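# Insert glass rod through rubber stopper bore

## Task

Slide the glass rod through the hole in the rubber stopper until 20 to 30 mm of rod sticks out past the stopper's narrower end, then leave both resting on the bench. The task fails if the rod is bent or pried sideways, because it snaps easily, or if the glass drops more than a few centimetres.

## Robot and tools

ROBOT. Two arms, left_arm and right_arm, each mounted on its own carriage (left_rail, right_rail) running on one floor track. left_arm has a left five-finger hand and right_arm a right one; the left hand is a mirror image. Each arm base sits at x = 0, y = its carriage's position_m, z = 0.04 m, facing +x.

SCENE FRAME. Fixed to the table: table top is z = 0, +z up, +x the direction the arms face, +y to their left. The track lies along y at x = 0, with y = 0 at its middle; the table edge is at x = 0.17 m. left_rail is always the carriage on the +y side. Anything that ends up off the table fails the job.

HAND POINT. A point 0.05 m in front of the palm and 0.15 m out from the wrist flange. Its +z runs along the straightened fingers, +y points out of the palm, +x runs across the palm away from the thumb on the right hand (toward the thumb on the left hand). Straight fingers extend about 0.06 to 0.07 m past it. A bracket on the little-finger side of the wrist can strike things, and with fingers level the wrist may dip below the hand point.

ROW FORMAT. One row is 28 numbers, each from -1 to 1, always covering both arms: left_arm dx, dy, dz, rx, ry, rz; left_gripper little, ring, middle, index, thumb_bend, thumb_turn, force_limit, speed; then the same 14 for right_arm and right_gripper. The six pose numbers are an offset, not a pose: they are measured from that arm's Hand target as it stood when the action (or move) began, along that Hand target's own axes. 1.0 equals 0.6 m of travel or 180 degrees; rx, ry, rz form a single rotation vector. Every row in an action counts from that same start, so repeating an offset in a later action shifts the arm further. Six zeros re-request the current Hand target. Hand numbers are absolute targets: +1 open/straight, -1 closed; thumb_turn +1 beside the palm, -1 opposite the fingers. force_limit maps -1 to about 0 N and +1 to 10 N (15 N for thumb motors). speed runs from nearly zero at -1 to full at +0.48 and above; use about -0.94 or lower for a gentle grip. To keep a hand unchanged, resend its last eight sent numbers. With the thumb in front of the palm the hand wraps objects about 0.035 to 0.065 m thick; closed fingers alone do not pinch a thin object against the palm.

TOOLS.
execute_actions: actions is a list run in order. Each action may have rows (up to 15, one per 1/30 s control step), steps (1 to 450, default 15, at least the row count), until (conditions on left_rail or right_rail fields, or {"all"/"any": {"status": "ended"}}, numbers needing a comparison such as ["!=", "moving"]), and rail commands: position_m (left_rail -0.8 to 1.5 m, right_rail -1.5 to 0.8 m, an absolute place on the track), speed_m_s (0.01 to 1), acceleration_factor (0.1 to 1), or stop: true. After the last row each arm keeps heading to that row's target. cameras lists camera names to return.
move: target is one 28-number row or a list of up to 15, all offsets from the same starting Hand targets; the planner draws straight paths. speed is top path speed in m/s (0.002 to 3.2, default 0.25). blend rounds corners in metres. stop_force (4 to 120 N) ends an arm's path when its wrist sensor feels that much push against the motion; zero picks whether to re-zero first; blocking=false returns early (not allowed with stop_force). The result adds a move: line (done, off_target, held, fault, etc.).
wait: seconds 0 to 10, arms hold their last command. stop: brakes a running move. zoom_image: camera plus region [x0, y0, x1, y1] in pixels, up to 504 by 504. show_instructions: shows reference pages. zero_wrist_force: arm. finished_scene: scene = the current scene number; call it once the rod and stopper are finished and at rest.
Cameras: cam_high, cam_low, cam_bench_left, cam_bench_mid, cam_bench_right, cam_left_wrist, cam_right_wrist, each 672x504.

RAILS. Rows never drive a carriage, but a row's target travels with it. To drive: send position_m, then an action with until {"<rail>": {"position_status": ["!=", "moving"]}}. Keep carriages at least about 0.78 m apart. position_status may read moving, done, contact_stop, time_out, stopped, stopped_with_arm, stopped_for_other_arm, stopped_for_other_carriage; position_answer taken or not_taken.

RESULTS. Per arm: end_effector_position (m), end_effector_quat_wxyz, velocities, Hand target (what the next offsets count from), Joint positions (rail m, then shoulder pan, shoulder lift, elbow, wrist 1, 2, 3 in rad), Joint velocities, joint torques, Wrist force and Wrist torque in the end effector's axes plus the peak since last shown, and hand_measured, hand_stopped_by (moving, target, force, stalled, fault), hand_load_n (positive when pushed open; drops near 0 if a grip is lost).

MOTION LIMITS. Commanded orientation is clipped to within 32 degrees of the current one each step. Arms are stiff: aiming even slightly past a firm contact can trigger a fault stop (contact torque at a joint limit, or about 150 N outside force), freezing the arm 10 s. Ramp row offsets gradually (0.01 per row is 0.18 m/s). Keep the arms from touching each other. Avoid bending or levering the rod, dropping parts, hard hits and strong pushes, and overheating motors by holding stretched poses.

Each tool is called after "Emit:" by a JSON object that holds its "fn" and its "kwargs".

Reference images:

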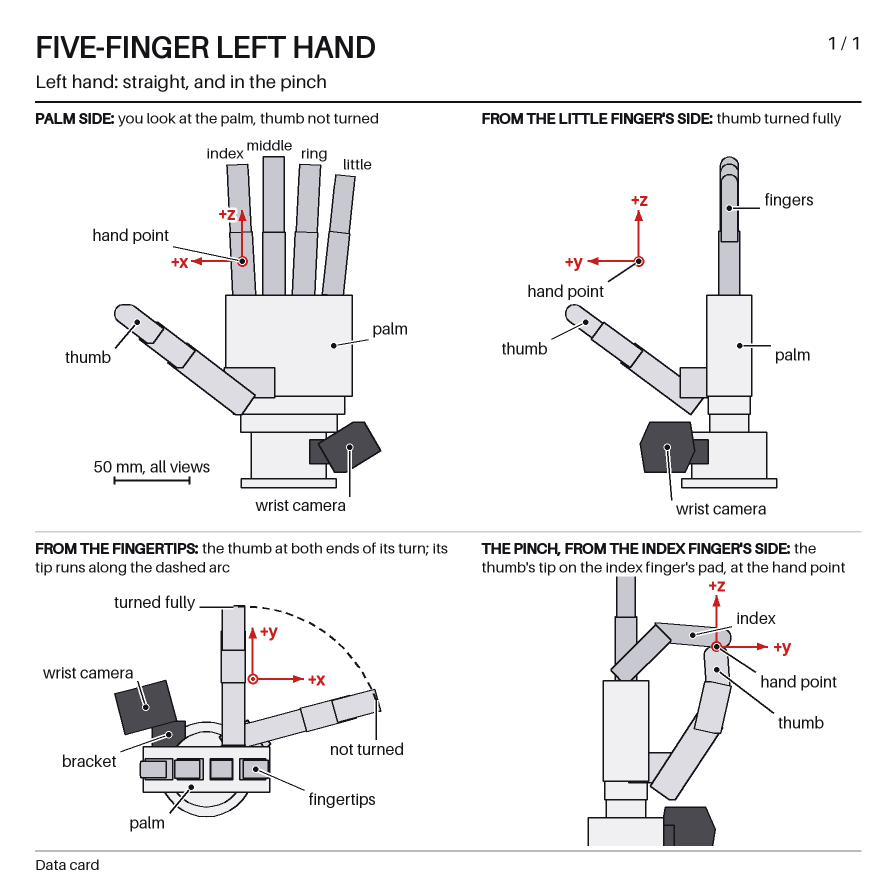

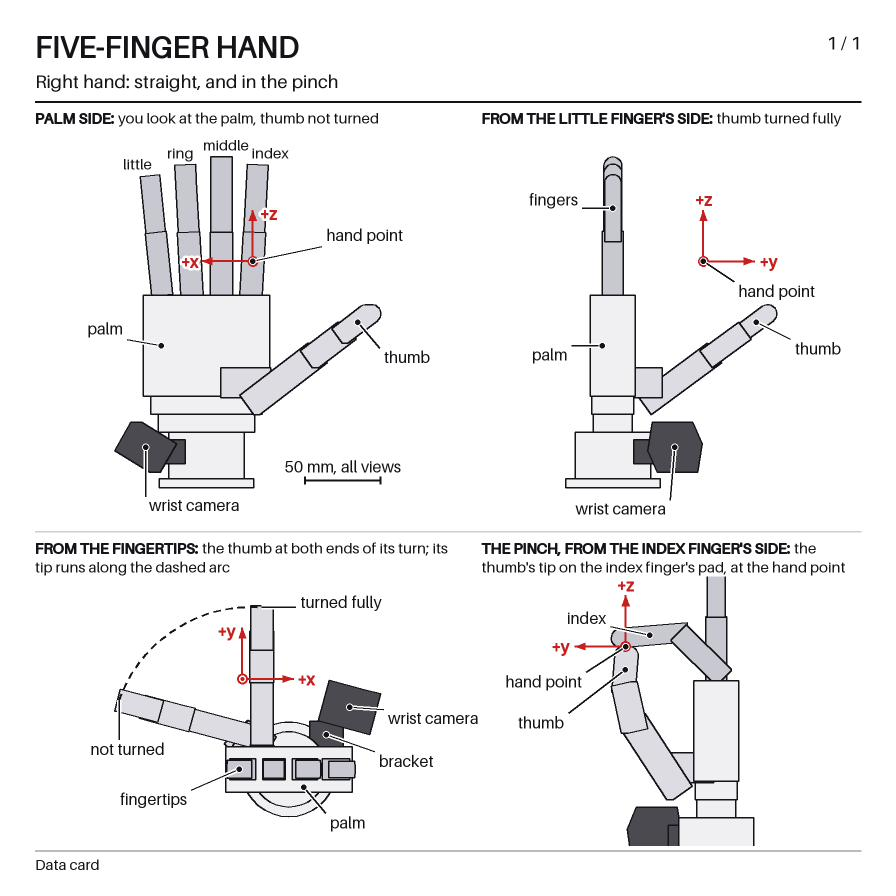

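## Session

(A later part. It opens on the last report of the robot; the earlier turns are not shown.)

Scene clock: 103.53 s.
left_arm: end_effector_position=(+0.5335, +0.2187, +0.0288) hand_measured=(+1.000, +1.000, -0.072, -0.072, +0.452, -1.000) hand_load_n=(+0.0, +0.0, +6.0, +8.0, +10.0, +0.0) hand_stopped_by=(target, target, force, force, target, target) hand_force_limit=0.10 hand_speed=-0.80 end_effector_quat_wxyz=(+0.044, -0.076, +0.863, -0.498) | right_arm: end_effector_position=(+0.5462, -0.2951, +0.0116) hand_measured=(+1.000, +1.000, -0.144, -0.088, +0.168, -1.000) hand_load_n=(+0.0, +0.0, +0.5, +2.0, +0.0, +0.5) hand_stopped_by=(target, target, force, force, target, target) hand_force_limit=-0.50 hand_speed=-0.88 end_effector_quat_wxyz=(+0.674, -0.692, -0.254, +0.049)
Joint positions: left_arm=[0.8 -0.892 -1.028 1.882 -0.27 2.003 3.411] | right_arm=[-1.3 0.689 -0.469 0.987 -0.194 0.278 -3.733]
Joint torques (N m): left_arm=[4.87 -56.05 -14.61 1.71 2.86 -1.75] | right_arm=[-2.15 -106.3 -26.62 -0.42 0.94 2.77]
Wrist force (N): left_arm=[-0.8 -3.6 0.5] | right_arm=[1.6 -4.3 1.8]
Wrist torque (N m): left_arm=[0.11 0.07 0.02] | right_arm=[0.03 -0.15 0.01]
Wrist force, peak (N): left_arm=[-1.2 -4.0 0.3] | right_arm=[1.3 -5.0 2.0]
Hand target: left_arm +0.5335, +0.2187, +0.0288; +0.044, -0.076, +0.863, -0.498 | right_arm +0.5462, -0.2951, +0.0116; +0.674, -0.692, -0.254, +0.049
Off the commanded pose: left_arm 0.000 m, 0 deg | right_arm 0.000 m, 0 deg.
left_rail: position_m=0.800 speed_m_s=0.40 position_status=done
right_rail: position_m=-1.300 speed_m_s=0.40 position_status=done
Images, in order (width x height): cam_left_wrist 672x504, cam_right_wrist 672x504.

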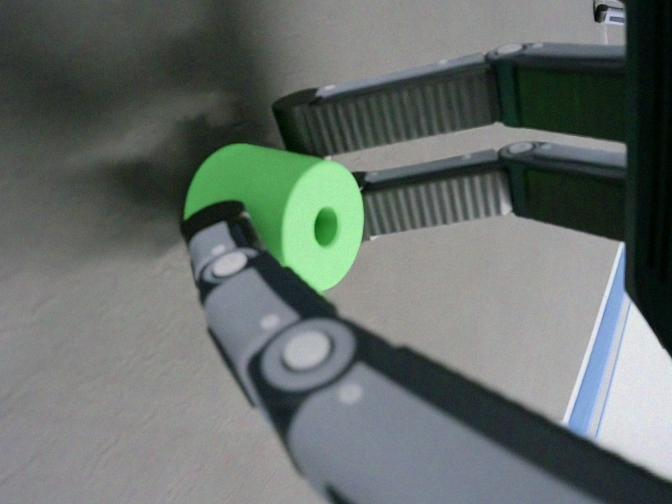

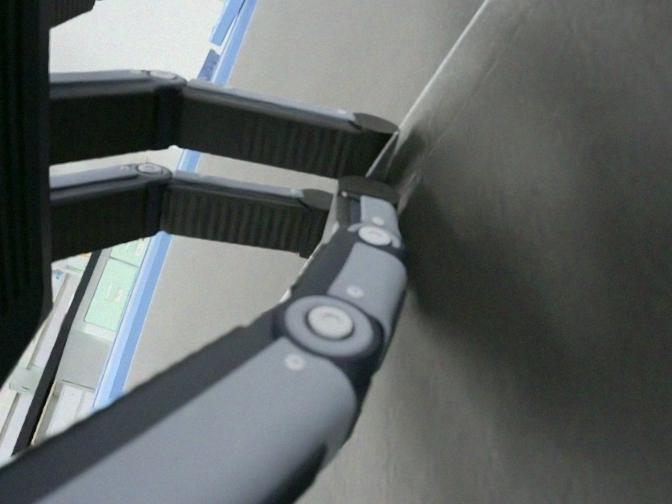

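Emit:
{"fn": "execute_actions", "kwargs": {"actions": [{"rows":[[0,0,0,0,0,0,1,1,-0.9,-0.9,0.45,-1,0.55,-0.9,0,0,0,0,0,0,1,1,-0.6,-0.6,0.168,-1,-0.35,-0.9]],"steps":45}]}}

Emit:
{"fn": "move", "kwargs": {"target": [0,-0.0577,-0.0333,0,0,0,1,1,-0.9,-0.9,0.45,-1,0.55,-0.9,0.0183,-0.0638,-0.0058,0,0,0,1,1,-0.6,-0.6,0.168,-1,-0.35,-0.9], "speed": 0.05, "cameras": ["cam_left_wrist","cam_right_wrist","cam_bench_mid"]}}

Emit:
{"fn": "zoom_image", "kwargs": {"camera": "cam_left_wrist", "region": [170, 120, 380, 300]}}

Emit:
{"fn": "zoom_image", "kwargs": {"camera": "cam_right_wrist", "region": [280, 0, 520, 300]}}

Emit:
{"fn": "zoom_image", "kwargs": {"camera": "cam_bench_mid", "region": [270, 290, 340, 360]}}

Scene clock: 108.23 s.
left_arm: end_effector_position=(+0.5335, +0.2187, +0.0288) hand_measured=(+1.000, +1.000, -0.080, -0.072, +0.452, -1.000) hand_load_n=(+0.0, +0.0, +8.0, +7.0, +10.5, +1.0) hand_stopped_by=(target, target, force, force, target, target) hand_force_limit=0.55 hand_speed=-0.90 end_effector_quat_wxyz=(+0.044, -0.076, +0.863, -0.498) | right_arm: end_effector_position=(+0.5462, -0.2951, +0.0116) hand_measured=(+1.000, +1.000, -0.152, -0.106, +0.168, -1.000) hand_load_n=(+0.0, +0.0, +3.0, +3.5, +0.5, +0.5) hand_stopped_by=(target, target, force, force, target, target) hand_force_limit=-0.35 hand_speed=-0.90 end_effector_quat_wxyz=(+0.674, -0.692, -0.254, +0.049)
Joint positions: left_arm=[0.8 -0.892 -1.028 1.882 -0.27 2.003 3.411] | right_arm=[-1.3 0.689 -0.469 0.987 -0.194 0.278 -3.733]
Joint torques (N m): left_arm=[4.88 -56.92 -16.52 1.69 3.3 -1.31] | right_arm=[-6.09 -108.39 -26.78 0.57 -0.11 0.81]
Wrist force (N): left_arm=[-1.3 -4.1 0.2] | right_arm=[1.7 -6.7 2.1]
Wrist torque (N m): left_arm=[0.13 0.11 0.01] | right_arm=[0.03 -0.07 -0.02]
Wrist force, peak (N): left_arm=[-1.3 -4.5 0.7] | right_arm=[2.2 -7.0 2.2]
Hand target: left_arm +0.5335, +0.2187, +0.0288; +0.044, -0.076, +0.863, -0.498 | right_arm +0.5462, -0.2951, +0.0116; +0.674, -0.692, -0.254, +0.049
Off the commanded pose: left_arm 0.000 m, 0 deg | right_arm 0.000 m, 0 deg.
left_rail: position_m=0.800 speed_m_s=0.40 position_status=done
right_rail: position_m=-1.300 speed_m_s=0.40 position_status=done

Scene clock: 109.50 s.
left_arm: end_effector_position=(+0.5335, +0.2187, +0.0685) hand_measured=(+1.000, +1.000, -0.080, -0.072, +0.452, -1.000) hand_load_n=(+0.0, +0.0, +7.0, +6.0, +12.5, +1.5) hand_stopped_by=(target, target, force, force, target, target) hand_force_limit=0.55 hand_speed=-0.90 end_effector_quat_wxyz=(+0.044, -0.076, +0.863, -0.498) | right_arm: end_effector_position=(+0.5462, -0.2951, +0.0513) hand_measured=(+1.000, +1.000, -0.152, -0.106, +0.168, -1.000) hand_load_n=(+0.0, +0.0, +2.5, +0.0, +0.5, +1.0) hand_stopped_by=(target, target, force, force, target, target) hand_force_limit=-0.35 hand_speed=-0.90 end_effector_quat_wxyz=(+0.674, -0.692, -0.254, +0.049)
Joint positions: left_arm=[0.8 -0.892 -1.078 1.868 -0.207 2.003 3.411] | right_arm=[-1.3 0.689 -0.506 0.985 -0.155 0.278 -3.733]
Joint torques (N m): left_arm=[2.07 -90.66 -43.66 2.09 2.64 0.11] | right_arm=[3.53 -125.32 -45.03 3.29 1.32 -3.94]
Wrist force (N): left_arm=[-0.5 -0.3 0.5] | right_arm=[0.3 -1.0 0.9]
Wrist torque (N m): left_arm=[0.05 0.12 0.00] | right_arm=[-0.05 -0.04 -0.01]
Wrist force, peak (N): left_arm=[-1.1 -4.2 0.7] | right_arm=[2.5 -6.5 2.1]
Hand target: left_arm +0.5335, +0.2187, +0.0687; +0.044, -0.076, +0.863, -0.498 | right_arm +0.5462, -0.2951, +0.0515; +0.674, -0.692, -0.254, +0.049
Off the commanded pose: left_arm 0.000 m, 0 deg | right_arm 0.000 m, 0 deg.
left_rail: position_m=0.800 speed_m_s=0.40 position_status=done
right_rail: position_m=-1.300 speed_m_s=0.40 position_status=done
move: done
Images, in order (width x height): cam_bench_mid 672x504, cam_left_wrist 672x504, cam_right_wrist 672x504.

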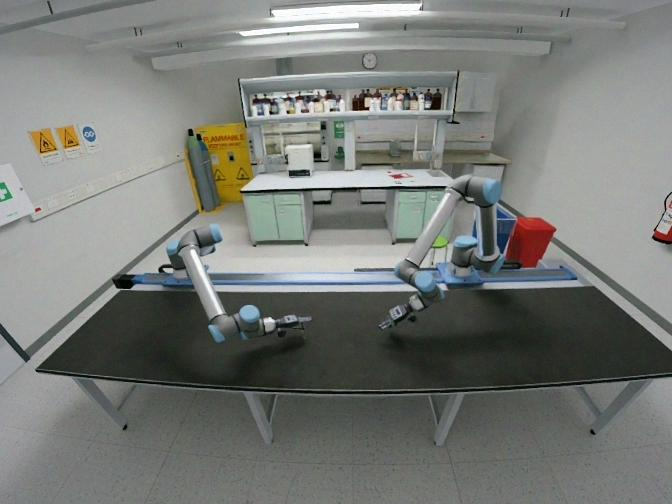

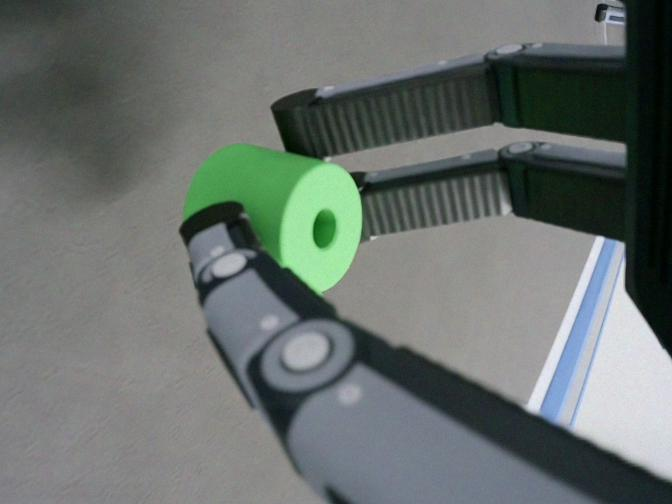

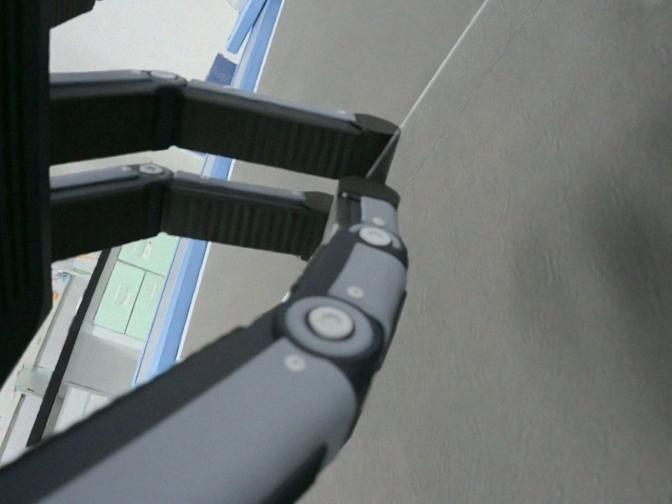

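Scaled by 2.400 from the camera's 672x504 image, which has a finer 960x720 frame.

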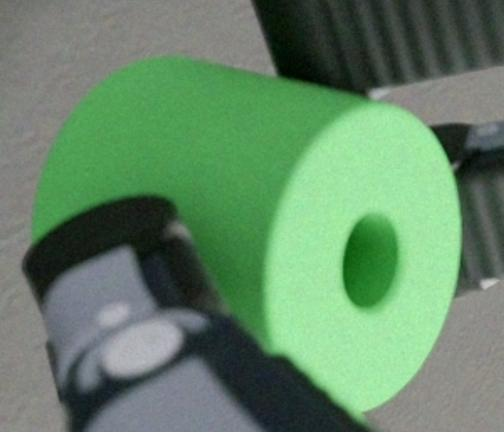

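Scaled by 1.680 from the camera's 672x504 image, which has a finer 960x720 frame.

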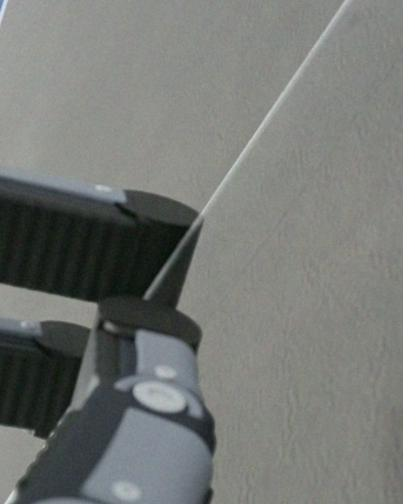

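Scaled by 7.200 from the camera's 672x504 image, which has a finer 960x720 frame.

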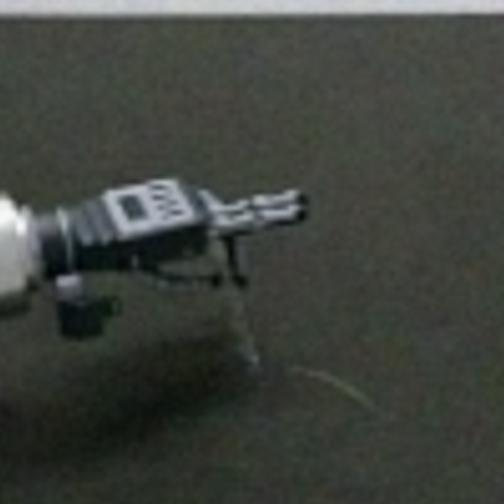

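Emit:
{"fn": "execute_actions", "kwargs": {"actions": [{"rows":[[0,0,0,0,0,0,1,1,-0.9,-0.9,0.45,-1,0.55,-0.9,0,0,0,0,0,0,1,1,-0.7,-0.7,0.168,-1,-0.35,-0.9]],"steps":30}]}}

Emit:
{"fn": "move", "kwargs": {"target": [[0.0047,-0.603,0.2737,-0.0243,0.0132,-0.0211,1,1,-0.9,-0.9,0.45,-1,0.55,-0.9,0.0687,-0.2393,-0.0218,0,0,0,1,1,-0.7,-0.7,0.168,-1,-0.35,-0.9],[0.0047,-0.603,0.2737,-0.0243,0.0132,-0.0211,1,1,-0.9,-0.9,0.45,-1,0.55,-0.9,0.0185,-0.2303,-0.2498,0.1168,0.1744,0.4932,1,1,-0.7,-0.7,0.168,-1,-0.35,-0.9]], "speed": [0.15,0.2], "blend": [0.02,0], "cameras": ["cam_left_wrist","cam_right_wrist","cam_bench_mid"]}}

Emit:
{"fn": "zoom_image", "kwargs": {"camera": "cam_bench_mid", "region": [270, 270, 350, 350]}}

Scene clock: 122.17 s.
left_arm: end_effector_position=(+0.5335, +0.2187, +0.0687) hand_measured=(+1.000, +1.000, -0.080, -0.072, +0.452, -1.000) hand_load_n=(+0.0, +0.0, +7.0, +6.0, +13.0, +1.5) hand_stopped_by=(target, target, force, force, target, target) hand_force_limit=0.55 hand_speed=-0.90 end_effector_quat_wxyz=(+0.044, -0.076, +0.863, -0.498) | right_arm: end_effector_position=(+0.5462, -0.2951, +0.0515) hand_measured=(+1.000, +1.000, -0.158, -0.140, +0.170, -1.000) hand_load_n=(+0.0, +0.0, +6.0, +4.0, +4.0, -1.0) hand_stopped_by=(target, target, force, force, target, target) hand_force_limit=-0.35 hand_speed=-0.90 end_effector_quat_wxyz=(+0.674, -0.692, -0.254, +0.049)
Joint positions: left_arm=[0.8 -0.892 -1.078 1.868 -0.207 2.003 3.411] | right_arm=[-1.3 0.689 -0.506 0.985 -0.155 0.278 -3.733]
Joint torques (N m): left_arm=[-11.81 -91.18 -43.12 1.98 -0.48 0.67] | right_arm=[9.29 -121.88 -45.83 3.48 1.67 -4.1]
Wrist force (N): left_arm=[-0.9 -0.2 0.2] | right_arm=[0.2 -0.4 1.2]
Wrist torque (N m): left_arm=[0.09 0.17 -0.03] | right_arm=[0.03 -0.04 0.04]
Wrist force, peak (N): left_arm=[-1.1 -0.3 0.6] | right_arm=[0.6 -1.0 1.5]
Hand target: left_arm +0.5335, +0.2187, +0.0687; +0.044, -0.076, +0.863, -0.498 | right_arm +0.5462, -0.2951, +0.0515; +0.674, -0.692, -0.254, +0.049
Off the commanded pose: left_arm 0.000 m, 0 deg | right_arm 0.000 m, 0 deg.
left_rail: position_m=0.800 speed_m_s=0.40 position_status=done
right_rail: position_m=-1.300 speed_m_s=0.40 position_status=done

Scene clock: 129.67 s.
left_arm: end_effector_position=(+0.5869, -0.1001, +0.2999) hand_measured=(+1.000, +1.000, -0.080, -0.072, +0.452, -1.000) hand_load_n=(+0.0, +0.0, +7.0, +6.0, +12.5, +1.5) hand_stopped_by=(target, target, force, force, target, target) hand_force_limit=0.55 hand_speed=-0.90 end_effector_quat_wxyz=(+0.006, -0.095, +0.879, -0.467) | right_arm: end_effector_position=(+0.5778, -0.4316, +0.2000) hand_measured=(+1.000, +1.000, -0.158, -0.140, +0.170, -1.000) hand_load_n=(+0.0, +0.0, +6.5, +4.0, +4.0, -1.0) hand_stopped_by=(target, target, force, force, target, target) hand_force_limit=-0.35 hand_speed=-0.90 end_effector_quat_wxyz=(+0.589, -0.538, +0.477, +0.368)
Joint positions: left_arm=[0.8 -1.057 -0.823 0.957 0.502 1.893 3.276] | right_arm=[-1.3 0.573 -0.867 1.574 -0.657 0.741 -1.895]
Joint torques (N m): left_arm=[-16.09 -86.23 -54.96 2.24 3.38 0.1] | right_arm=[-11.67 -104.21 -23.66 1.45 2.34 4.14]
Wrist force (N): left_arm=[-0.9 0.2 -0.2] | right_arm=[-1.5 0.7 0.6]
Wrist torque (N m): left_arm=[0.21 0.20 -0.03] | right_arm=[0.10 -0.19 -0.38]
Wrist force, peak (N): left_arm=[-0.9 0.1 0.8] | right_arm=[-1.7 1.1 0.6]
Hand target: left_arm +0.5869, -0.1001, +0.2999; +0.006, -0.095, +0.879, -0.467 | right_arm +0.5778, -0.4316, +0.2000; +0.589, -0.538, +0.477, +0.368
Off the commanded pose: left_arm 0.000 m, 0 deg | right_arm 0.000 m, 0 deg.
left_rail: position_m=0.800 speed_m_s=0.40 position_status=done
right_rail: position_m=-1.300 speed_m_s=0.40 position_status=done
move: done
Images, in order (width x height): cam_bench_mid 672x504, cam_left_wrist 672x504, cam_right_wrist 672x504.

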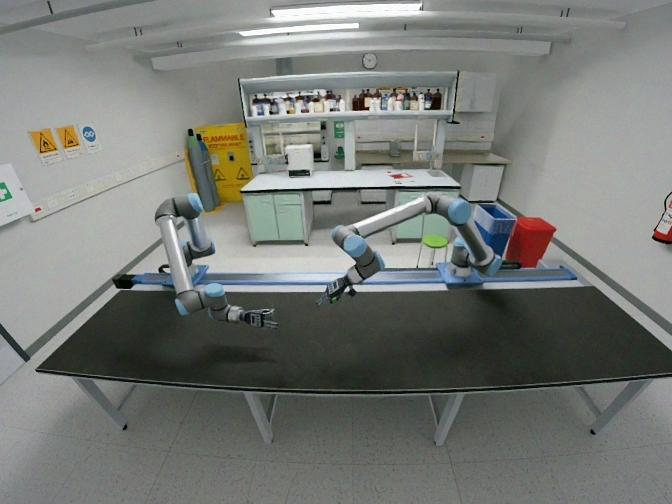

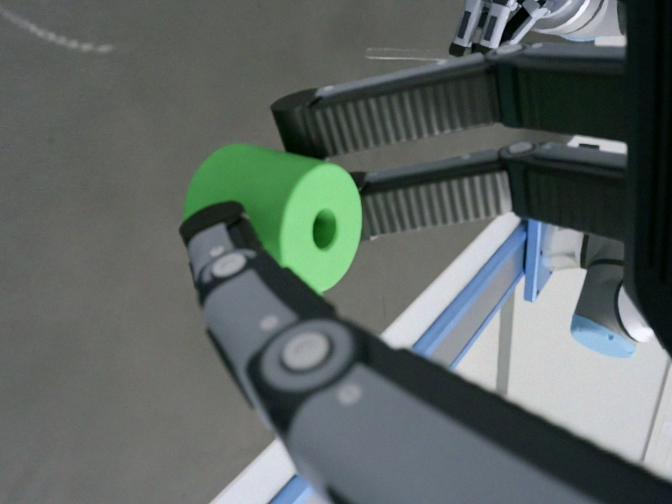

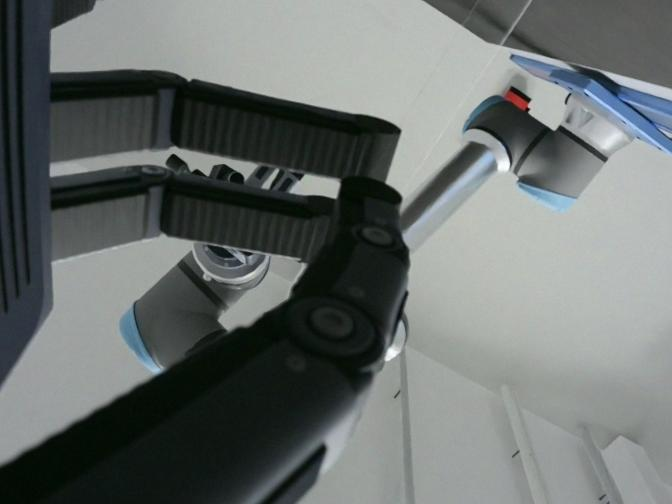

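Scaled by 6.300 from the camera's 672x504 image, which has a finer 960x720 frame.

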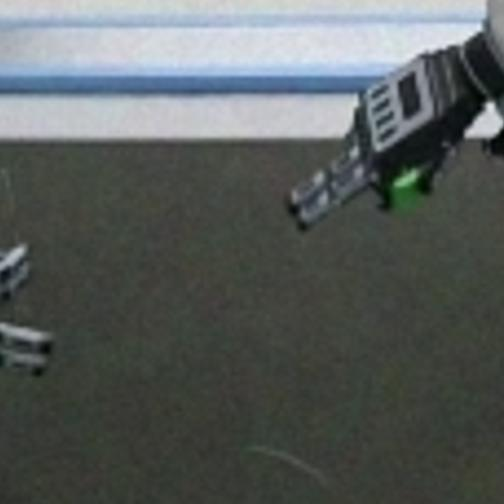

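Emit:
{"fn": "move", "kwargs": {"target": [0,0,0,0,0,0,1,1,-0.9,-0.9,0.45,-1,0.55,-0.9,0.1199,0.0352,0.0042,0,0,0,1,1,-0.7,-0.7,0.168,-1,-0.35,-0.9], "speed": 0.08}}

Emit:
{"fn": "execute_actions", "kwargs": {"actions": [{"right_rail":{"position_m":-1.0,"speed_m_s":0.15,"acceleration_factor":0.2},"steps":5},{"steps":150,"until":{"all":{"status":"ended"}}}], "cameras": ["cam_left_wrist","cam_bench_mid"]}}

Emit:
{"fn": "zoom_image", "kwargs": {"camera": "cam_bench_mid", "region": [290, 270, 370, 350]}}

Emit:
{"fn": "zoom_image", "kwargs": {"camera": "cam_left_wrist", "region": [0, 120, 240, 290]}}

Scene clock: 135.40 s.
left_arm: end_effector_position=(+0.5869, -0.1001, +0.2999) hand_measured=(+1.000, +1.000, -0.080, -0.072, +0.452, -1.000) hand_load_n=(+0.0, -0.5, +7.0, +6.0, +12.5, +1.5) hand_stopped_by=(target, target, force, force, target, target) hand_force_limit=0.55 hand_speed=-0.90 end_effector_quat_wxyz=(+0.006, -0.095, +0.879, -0.467) | right_arm: end_effector_position=(+0.5779, -0.4317, +0.1253) hand_measured=(+1.000, +1.000, -0.158, -0.140, +0.170, -1.000) hand_load_n=(+0.0, +0.0, +6.5, +4.0, +4.0, -1.5) hand_stopped_by=(target, target, force, force, target, target) hand_force_limit=-0.35 hand_speed=-0.90 end_effector_quat_wxyz=(+0.589, -0.538, +0.477, +0.368)
Joint positions: left_arm=[0.8 -1.057 -0.823 0.957 0.502 1.893 3.276] | right_arm=[-1.3 0.573 -0.783 1.586 -0.753 0.741 -1.894]
Joint torques (N m): left_arm=[-15.96 -85.14 -54.34 2.09 2.99 0.19] | right_arm=[-0.94 -86.25 -21.82 -2.96 0.32 2.98]
Wrist force (N): left_arm=[-0.4 0.0 -0.2] | right_arm=[-1.2 1.2 0.7]
Wrist torque (N m): left_arm=[0.18 0.14 0.00] | right_arm=[0.16 -0.21 -0.32]
Wrist force, peak (N): left_arm=[-1.1 0.2 0.1] | right_arm=[-2.2 0.8 0.8]
Hand target: left_arm +0.5869, -0.1001, +0.2999; +0.006, -0.095, +0.879, -0.467 | right_arm +0.5779, -0.4317, +0.1250; +0.589, -0.538, +0.477, +0.368
Off the commanded pose: left_arm 0.000 m, 0 deg | right_arm 0.000 m, 0 deg.
left_rail: position_m=0.800 speed_m_s=0.40 position_status=done
right_rail: position_m=-1.300 speed_m_s=0.40 position_status=done
move: done

Scene clock: 139.10 s.
left_arm: end_effector_position=(+0.5869, -0.1001, +0.2999) hand_measured=(+1.000, +1.000, -0.080, -0.072, +0.452, -1.000) hand_load_n=(+0.0, +0.0, +7.0, +6.0, +12.5, +1.5) hand_stopped_by=(target, target, force, force, target, target) hand_force_limit=0.55 hand_speed=-0.90 end_effector_quat_wxyz=(+0.006, -0.095, +0.879, -0.467) | right_arm: end_effector_position=(+0.5779, -0.1317, +0.1250) hand_measured=(+1.000, +1.000, -0.158, -0.140, +0.170, -1.000) hand_load_n=(+0.0, +0.0, +6.5, +4.0, +4.0, -1.0) hand_stopped_by=(target, target, force, force, target, target) hand_force_limit=-0.35 hand_speed=-0.90 end_effector_quat_wxyz=(+0.589, -0.538, +0.477, +0.368)
Joint positions: left_arm=[0.8 -1.057 -0.823 0.957 0.502 1.893 3.276] | right_arm=[-1 0.573 -0.783 1.586 -0.753 0.741 -1.894]
Joint torques (N m): left_arm=[-15.14 -86.28 -54.9 1.97 3.3 0.45] | right_arm=[6.34 -84.56 -26.16 -2.39 2.12 3.51]
Wrist force (N): left_arm=[-0.7 0.1 0.0] | right_arm=[-0.9 0.5 0.9]
Wrist torque (N m): left_arm=[0.19 0.18 -0.01] | right_arm=[0.04 -0.26 -0.33]
Wrist force, peak (N): left_arm=[-1.2 0.2 -0.1] | right_arm=[-1.3 1.3 1.1]
Hand target: left_arm +0.5869, -0.1001, +0.2999; +0.006, -0.095, +0.879, -0.467 | right_arm +0.5779, -0.1317, +0.1250; +0.589, -0.538, +0.477, +0.368
Off the commanded pose: left_arm 0.000 m, 0 deg | right_arm 0.000 m, 0 deg.
left_rail: position_m=0.800 speed_m_s=0.40 position_status=done
right_rail: position_m=-1.000 speed_m_s=0.15 position_status=done
Images, in order (width x height): cam_bench_mid 672x504, cam_left_wrist 672x504.

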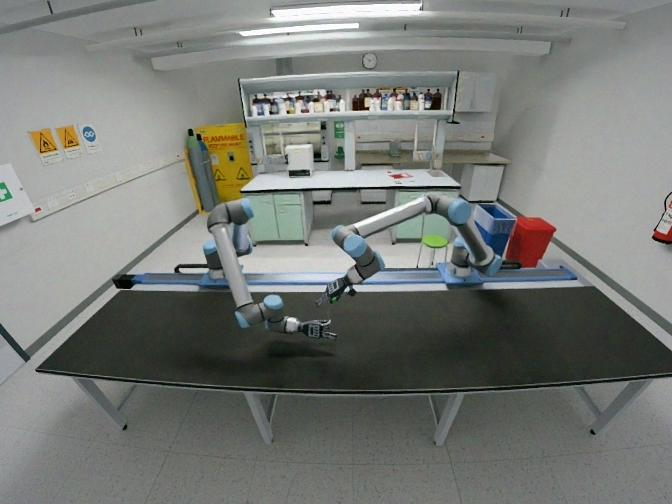

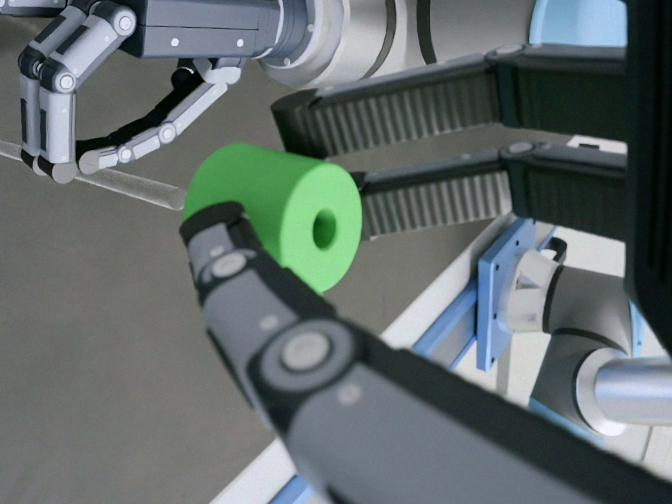

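Scaled by 6.300 from the camera's 672x504 image, which has a finer 960x720 frame.

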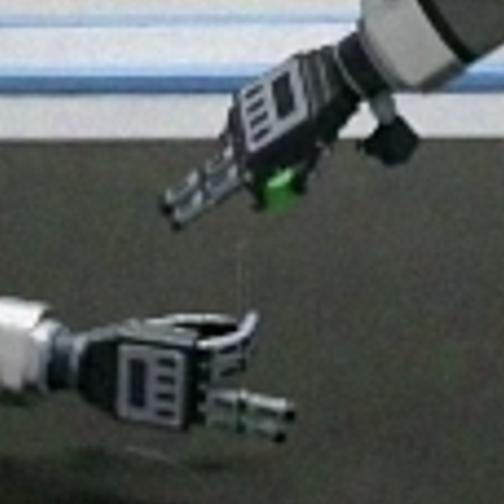

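Scaled by 2.100 from the camera's 672x504 image, which has a finer 960x720 frame.

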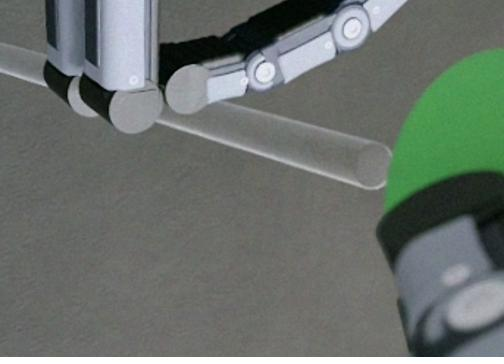

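Emit:
{"fn": "move", "kwargs": {"target": [0.0307,0.0212,0.061,0,0,0,1,1,-0.9,-0.9,0.45,-1,0.55,-0.9,0,0,0,0,0,0,1,1,-0.7,-0.7,0.168,-1,-0.35,-0.9], "speed": 0.05, "cameras": ["cam_left_wrist","cam_bench_mid"]}}

Emit:
{"fn": "zoom_image", "kwargs": {"camera": "cam_left_wrist", "region": [60, 130, 200, 250]}}

Emit:
{"fn": "zoom_image", "kwargs": {"camera": "cam_bench_mid", "region": [310, 290, 350, 340]}}

Scene clock: 153.90 s.
left_arm: end_effector_position=(+0.5705, -0.1261, +0.2705) hand_measured=(+1.000, +1.000, -0.080, -0.072, +0.452, -1.000) hand_load_n=(+0.0, +0.0, +7.0, +6.0, +12.5, +1.5) hand_stopped_by=(target, target, force, force, target, target) hand_force_limit=0.55 hand_speed=-0.90 end_effector_quat_wxyz=(+0.006, -0.095, +0.879, -0.467) | right_arm: end_effector_position=(+0.5779, -0.1317, +0.1250) hand_measured=(+1.000, +1.000, -0.158, -0.140, +0.170, -1.000) hand_load_n=(+0.0, +0.0, +6.5, +4.0, +3.5, -1.0) hand_stopped_by=(target, target, force, force, target, target) hand_force_limit=-0.35 hand_speed=-0.90 end_effector_quat_wxyz=(+0.589, -0.538, +0.477, +0.368)
Joint positions: left_arm=[0.8 -1.086 -0.796 0.961 0.465 1.869 3.258] | right_arm=[-1 0.573 -0.783 1.586 -0.753 0.741 -1.894]
Joint torques (N m): left_arm=[-16.6 -85.37 -36.55 -1.27 -1.56 -1.94] | right_arm=[6.08 -84.44 -32.3 -1.37 1.66 3.8]
Wrist force (N): left_arm=[-0.6 0.0 0.5] | right_arm=[-1.0 0.8 1.0]
Wrist torque (N m): left_arm=[0.13 0.17 0.04] | right_arm=[0.09 -0.26 -0.33]
Wrist force, peak (N): left_arm=[-1.2 0.2 0.0] | right_arm=[-1.6 1.2 0.7]
Hand target: left_arm +0.5704, -0.1263, +0.2703; +0.006, -0.095, +0.879, -0.467 | right_arm +0.5779, -0.1317, +0.1250; +0.589, -0.538, +0.477, +0.368
Off the commanded pose: left_arm 0.000 m, 0 deg | right_arm 0.000 m, 0 deg.
left_rail: position_m=0.800 speed_m_s=0.40 position_status=done
right_rail: position_m=-1.000 speed_m_s=0.15 position_status=done
move: done
Images, in order (width x height): cam_bench_mid 672x504, cam_left_wrist 672x504.

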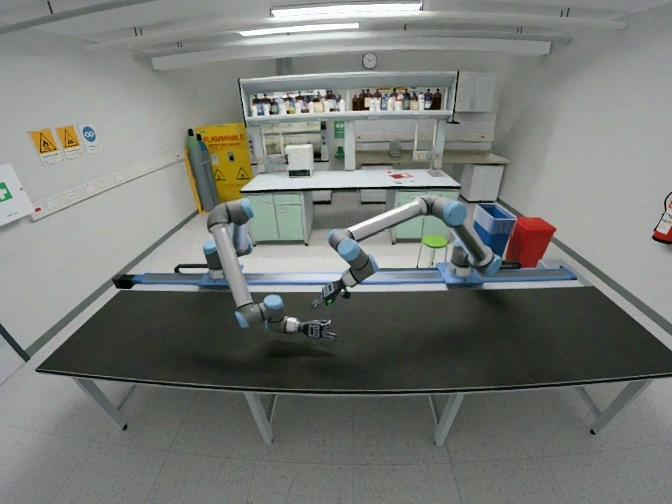

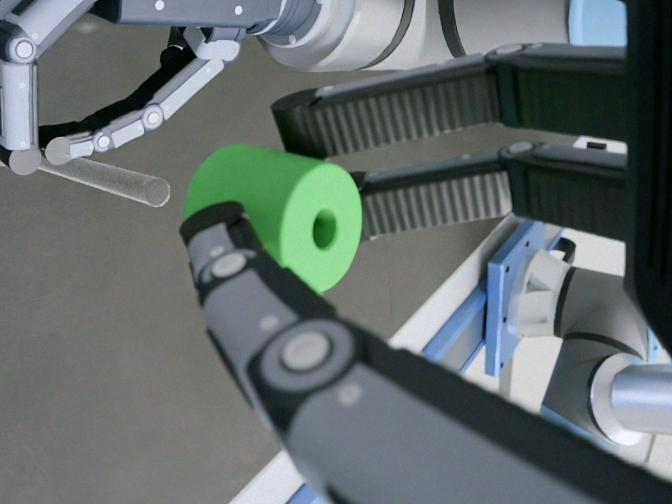

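Scaled by 3.600 from the camera's 672x504 image, which has a finer 960x720 frame.

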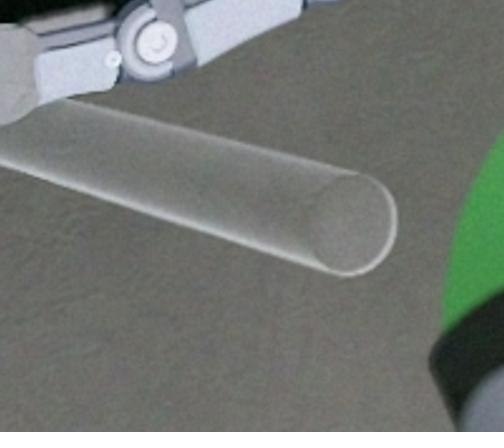

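Scaled by 10.080 from the camera's 672x504 image, which has a finer 960x720 frame.

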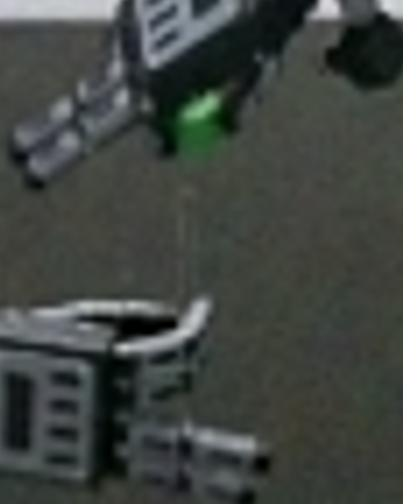

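Emit:
{"fn": "move", "kwargs": {"target": [0,0,0,0,0,0,1,1,-0.9,-0.9,0.45,-1,0.55,-0.9,0.024,0.007,0.0009,0,0,0,1,1,-0.7,-0.7,0.168,-1,-0.35,-0.9], "speed": 0.015, "stop_force": 4}}

Emit:
{"fn": "move", "kwargs": {"target": [0.0032,0.0338,0.0267,0.0188,-0.0022,0.0043,1,1,-0.9,-0.9,0.45,-1,0.55,-0.9,0,0,0,0,0,0,1,1,-0.7,-0.7,0.168,-1,-0.35,-0.9], "speed": 0.04, "stop_force": 6, "cameras": ["cam_left_wrist","cam_bench_mid"]}}

Emit:
{"fn": "zoom_image", "kwargs": {"camera": "cam_left_wrist", "region": [60, 130, 200, 250]}}

Emit:
{"fn": "zoom_image", "kwargs": {"camera": "cam_bench_mid", "region": [310, 290, 350, 340]}}

Scene clock: 172.57 s.
left_arm: end_effector_position=(+0.5704, -0.1263, +0.2703) hand_measured=(+1.000, +1.000, -0.080, -0.072, +0.452, -1.000) hand_load_n=(+0.0, +0.0, +7.0, +6.0, +12.5, +1.5) hand_stopped_by=(target, target, force, force, target, target) hand_force_limit=0.55 hand_speed=-0.90 end_effector_quat_wxyz=(+0.006, -0.095, +0.879, -0.467) | right_arm: end_effector_position=(+0.5779, -0.1316, +0.1205) hand_measured=(+1.000, +1.000, -0.158, -0.140, +0.170, -1.000) hand_load_n=(+0.0, +0.0, +6.5, +2.5, +3.0, +1.0) hand_stopped_by=(target, target, force, force, target, target) hand_force_limit=-0.35 hand_speed=-0.90 end_effector_quat_wxyz=(+0.589, -0.538, +0.477, +0.368)
Joint positions: left_arm=[0.8 -1.086 -0.796 0.961 0.465 1.869 3.258] | right_arm=[-1 0.573 -0.777 1.587 -0.759 0.741 -1.894]
Joint torques (N m): left_arm=[-16.18 -86.87 -54.51 -1.54 -1.98 -1.92] | right_arm=[8.32 -105.43 -33.9 1.71 1.71 3.14]
Wrist force (N): left_arm=[-0.4 -0.1 -0.1] | right_arm=[-1.3 0.4 0.5]
Wrist torque (N m): left_arm=[0.13 0.12 0.05] | right_arm=[0.05 -0.19 -0.36]
Wrist force, peak (N): left_arm=[-1.0 0.2 0.1] | right_arm=[-6.5 -1.0 0.3]
Hand target: left_arm +0.5704, -0.1263, +0.2703; +0.006, -0.095, +0.879, -0.467 | right_arm +0.5779, -0.1316, +0.1206; +0.589, -0.538, +0.477, +0.368 (not the last commanded pose)
Off the commanded pose: left_arm 0.000 m, 0 deg | right_arm 0.011 m, 0 deg.
left_rail: position_m=0.800 speed_m_s=0.40 position_status=done
right_rail: position_m=-1.000 speed_m_s=0.15 position_status=done
move: contact (right_arm)

Scene clock: 174.43 s.
left_arm: end_effector_position=(+0.5669, -0.1288, +0.2447) hand_measured=(+1.000, +1.000, -0.080, -0.072, +0.452, -1.000) hand_load_n=(+0.0, +0.0, +7.0, +6.0, +12.5, +1.5) hand_stopped_by=(target, target, force, force, target, target) hand_force_limit=0.55 hand_speed=-0.90 end_effector_quat_wxyz=(+0.015, -0.091, +0.865, -0.493) | right_arm: end_effector_position=(+0.5779, -0.1316, +0.1206) hand_measured=(+1.000, +1.000, -0.158, -0.140, +0.170, -1.000) hand_load_n=(+0.0, +0.0, +6.5, +2.5, +2.5, +1.0) hand_stopped_by=(target, target, force, force, target, target) hand_force_limit=-0.35 hand_speed=-0.90 end_effector_quat_wxyz=(+0.589, -0.538, +0.477, +0.368)
Joint positions: left_arm=[0.8 -1.091 -0.818 1.057 0.328 1.865 3.25] | right_arm=[-1 0.573 -0.777 1.587 -0.759 0.741 -1.894]
Joint torques (N m): left_arm=[-17.05 -121.86 -27.92 -1.71 -2.37 -1.7] | right_arm=[4.83 -108.28 -36.25 1.32 1.73 3.07]
Wrist force (N): left_arm=[-0.5 -0.1 -0.3] | right_arm=[-1.1 0.6 0.4]
Wrist torque (N m): left_arm=[0.22 0.11 -0.01] | right_arm=[0.08 -0.22 -0.34]
Wrist force, peak (N): left_arm=[-1.2 0.0 -0.3] | right_arm=[-1.6 0.9 0.8]
Hand target: left_arm +0.5669, -0.1288, +0.2447; +0.015, -0.091, +0.865, -0.493 | right_arm +0.5779, -0.1316, +0.1206; +0.589, -0.538, +0.477, +0.368
Off the commanded pose: left_arm 0.000 m, 0 deg | right_arm 0.000 m, 0 deg.
left_rail: position_m=0.800 speed_m_s=0.40 position_status=done
right_rail: position_m=-1.000 speed_m_s=0.15 position_status=done
move: done
Images, in order (width x height): cam_bench_mid 672x504, cam_left_wrist 672x504.

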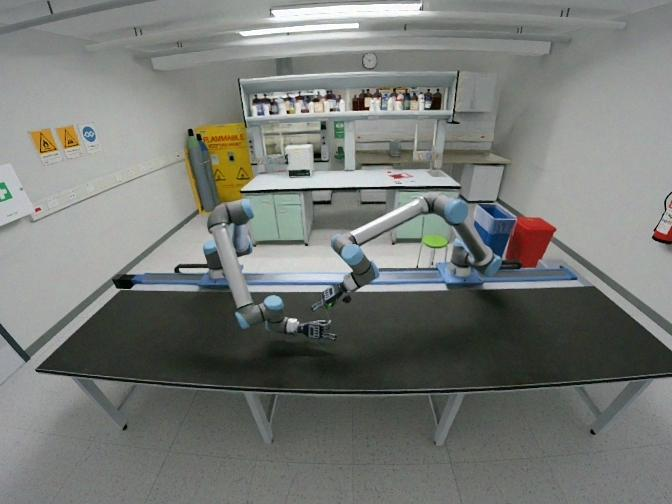

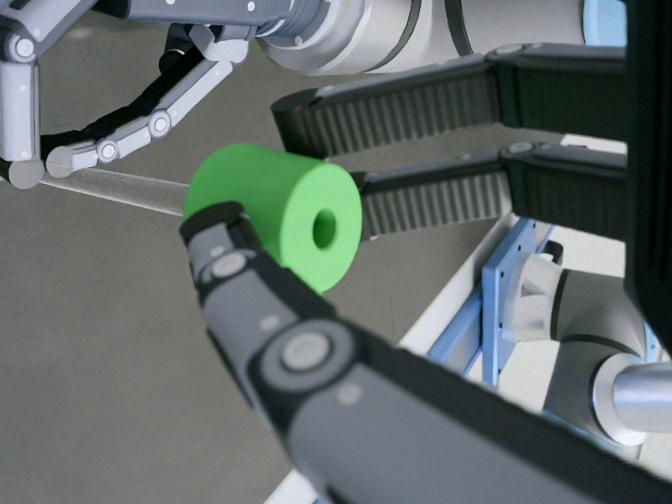

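Scaled by 3.600 from the camera's 672x504 image, which has a finer 960x720 frame.

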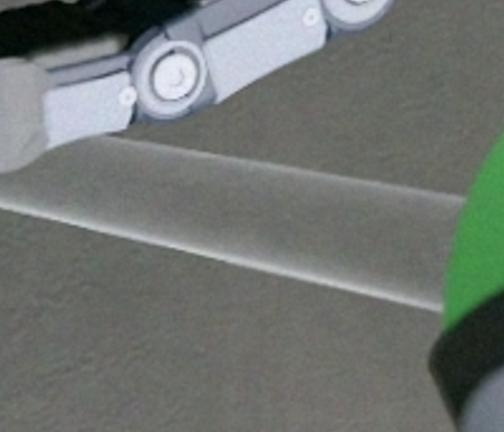

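Scaled by 10.080 from the camera's 672x504 image, which has a finer 960x720 frame.

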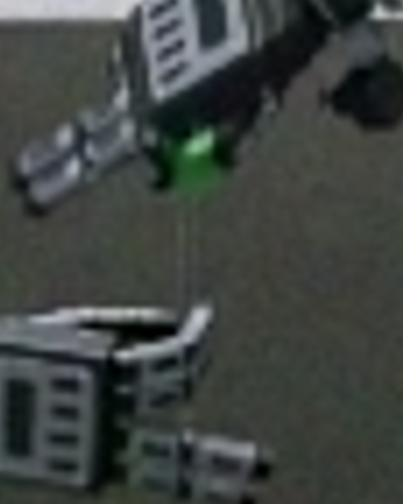

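Emit:
{"fn": "move", "kwargs": {"target": [[0.004,-0.0015,0.003,0,0,0,1,1,-0.9,-0.9,0.45,-1,0.55,-0.9,0,0,0,0,0,0,1,1,-0.7,-0.7,0.168,-1,-0.35,-0.9],[0.0012,0.0287,0.0237,0,0,0,1,1,-0.9,-0.9,0.45,-1,0.55,-0.9,0,0,0,0,0,0,1,1,-0.7,-0.7,0.168,-1,-0.35,-0.9]], "speed": [0.03,0.012], "stop_force": 4, "cameras": ["cam_left_wrist","cam_bench_mid"]}}

Emit:
{"fn": "zoom_image", "kwargs": {"camera": "cam_left_wrist", "region": [60, 130, 200, 250]}}

Emit:
{"fn": "zoom_image", "kwargs": {"camera": "cam_bench_mid", "region": [310, 290, 350, 340]}}

Scene clock: 188.30 s.
left_arm: end_effector_position=(+0.5652, -0.1321, +0.2287) hand_measured=(+1.000, +1.000, -0.080, -0.072, +0.452, -1.000) hand_load_n=(+0.0, +0.0, +7.0, +6.0, +11.5, +2.0) hand_stopped_by=(target, target, force, force, target, target) hand_force_limit=0.55 hand_speed=-0.90 end_effector_quat_wxyz=(+0.015, -0.091, +0.865, -0.493) | right_arm: end_effector_position=(+0.5779, -0.1316, +0.1206) hand_measured=(+1.000, +1.000, -0.158, -0.140, +0.170, -1.000) hand_load_n=(+0.0, +0.0, +6.5, +2.5, +3.0, +0.5) hand_stopped_by=(target, target, force, force, target, target) hand_force_limit=-0.35 hand_speed=-0.90 end_effector_quat_wxyz=(+0.589, -0.538, +0.477, +0.368)
Joint positions: left_arm=[0.8 -1.094 -0.808 1.068 0.306 1.862 3.249] | right_arm=[-1 0.573 -0.777 1.587 -0.759 0.741 -1.894]
Joint torques (N m): left_arm=[-9.55 -117.59 -51.14 1.92 -2 -1] | right_arm=[5.05 -107.16 -37.76 -0.61 1.69 2.8]
Wrist force (N): left_arm=[-0.5 -3.9 -2.6] | right_arm=[0.9 0.6 0.6]
Wrist torque (N m): left_arm=[0.13 0.19 0.01] | right_arm=[0.04 -0.18 -0.38]
Wrist force, peak (N): left_arm=[-0.4 -4.9 -3.7] | right_arm=[1.1 1.7 0.8]
Hand target: left_arm +0.5652, -0.1321, +0.2287; +0.015, -0.091, +0.865, -0.493 (not the last commanded pose) | right_arm +0.5779, -0.1316, +0.1206; +0.589, -0.538, +0.477, +0.368
Off the commanded pose: left_arm 0.006 m, 0 deg | right_arm 0.000 m, 0 deg.
left_rail: position_m=0.800 speed_m_s=0.40 position_status=done
right_rail: position_m=-1.000 speed_m_s=0.15 position_status=done
move: contact (left_arm); path passed 1 of 2 targets
Images, in order (width x height): cam_bench_mid 672x504, cam_left_wrist 672x504.

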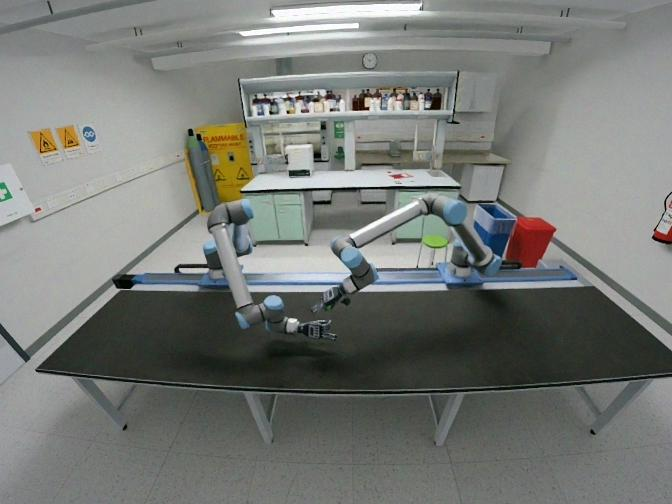

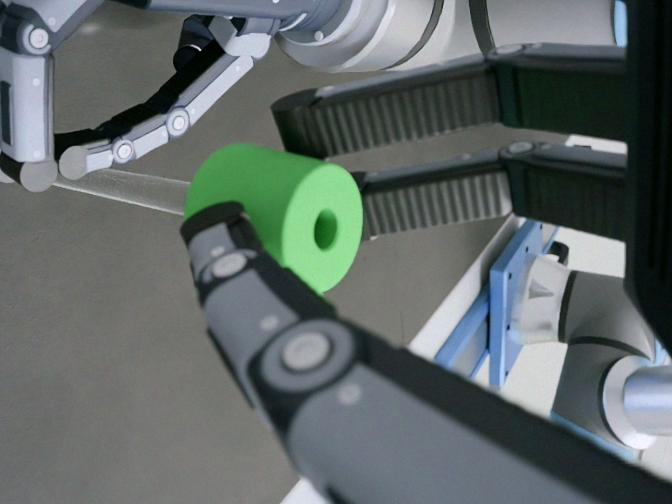

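Scaled by 3.600 from the camera's 672x504 image, which has a finer 960x720 frame.

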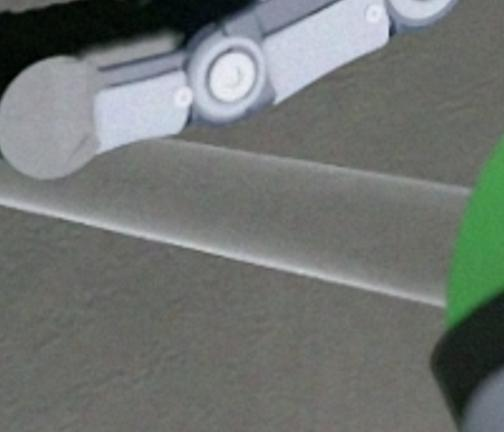

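Scaled by 10.080 from the camera's 672x504 image, which has a finer 960x720 frame.

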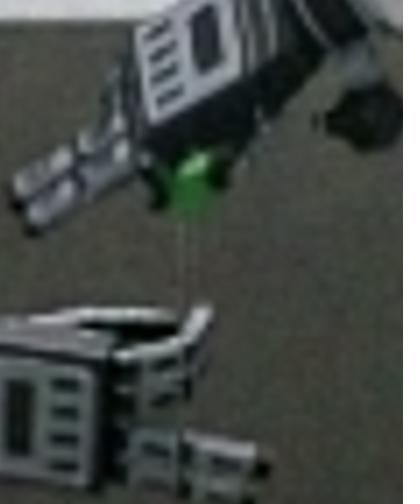

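Emit:
{"fn": "move", "kwargs": {"target": [[-0.0017,-0.0004,-0.0028,0,0,0,1,1,-0.9,-0.9,0.45,-1,0.55,-0.9,0,0,0,0,0,0,1,1,-0.7,-0.7,0.168,-1,-0.35,-0.9],[-0.0035,0.0188,0.0103,0,0,0,1,1,-0.9,-0.9,0.45,-1,0.55,-0.9,0,0,0,0,0,0,1,1,-0.7,-0.7,0.168,-1,-0.35,-0.9]], "speed": [0.02,0.01], "stop_force": 5, "zero": false}}

Scene clock: 196.40 s.
left_arm: end_effector_position=(+0.5661, -0.1308, +0.2283) hand_measured=(+1.000, +1.000, -0.080, -0.072, +0.452, -1.000) hand_load_n=(+0.0, +0.0, +6.5, +6.5, +11.0, +2.0) hand_stopped_by=(target, target, force, force, target, target) hand_force_limit=0.55 hand_speed=-0.90 end_effector_quat_wxyz=(+0.015, -0.091, +0.865, -0.493) | right_arm: end_effector_position=(+0.5779, -0.1316, +0.1206) hand_measured=(+1.000, +1.000, -0.158, -0.140, +0.170, -1.000) hand_load_n=(+0.0, +0.0, +5.5, +4.0, +3.0, +0.5) hand_stopped_by=(target, target, force, force, target, target) hand_force_limit=-0.35 hand_speed=-0.90 end_effector_quat_wxyz=(+0.589, -0.538, +0.477, +0.368)
Joint positions: left_arm=[0.8 -1.092 -0.809 1.071 0.305 1.863 3.249] | right_arm=[-1 0.573 -0.777 1.587 -0.759 0.741 -1.894]
Joint torques (N m): left_arm=[-1.69 -117.21 -51.28 2.25 -1.23 0.22] | right_arm=[5.26 -105.18 -37.91 -2.42 1.82 2.78]
Wrist force (N): left_arm=[-0.3 -4.2 -2.9] | right_arm=[1.3 0.9 1.3]
Wrist torque (N m): left_arm=[0.21 0.19 -0.10] | right_arm=[0.08 -0.14 -0.36]
Wrist force, peak (N): left_arm=[-0.2 -5.5 -3.4] | right_arm=[1.9 1.5 1.8]
Hand target: left_arm +0.5660, -0.1308, +0.2283; +0.015, -0.091, +0.865, -0.493 (not the last commanded pose) | right_arm +0.5779, -0.1316, +0.1206; +0.589, -0.538, +0.477, +0.368
Off the commanded pose: left_arm 0.013 m, 0 deg | right_arm 0.000 m, 0 deg.
left_rail: position_m=0.800 speed_m_s=0.40 position_status=done
right_rail: position_m=-1.000 speed_m_s=0.15 position_status=done
move: contact (left_arm); path passed 1 of 2 targets


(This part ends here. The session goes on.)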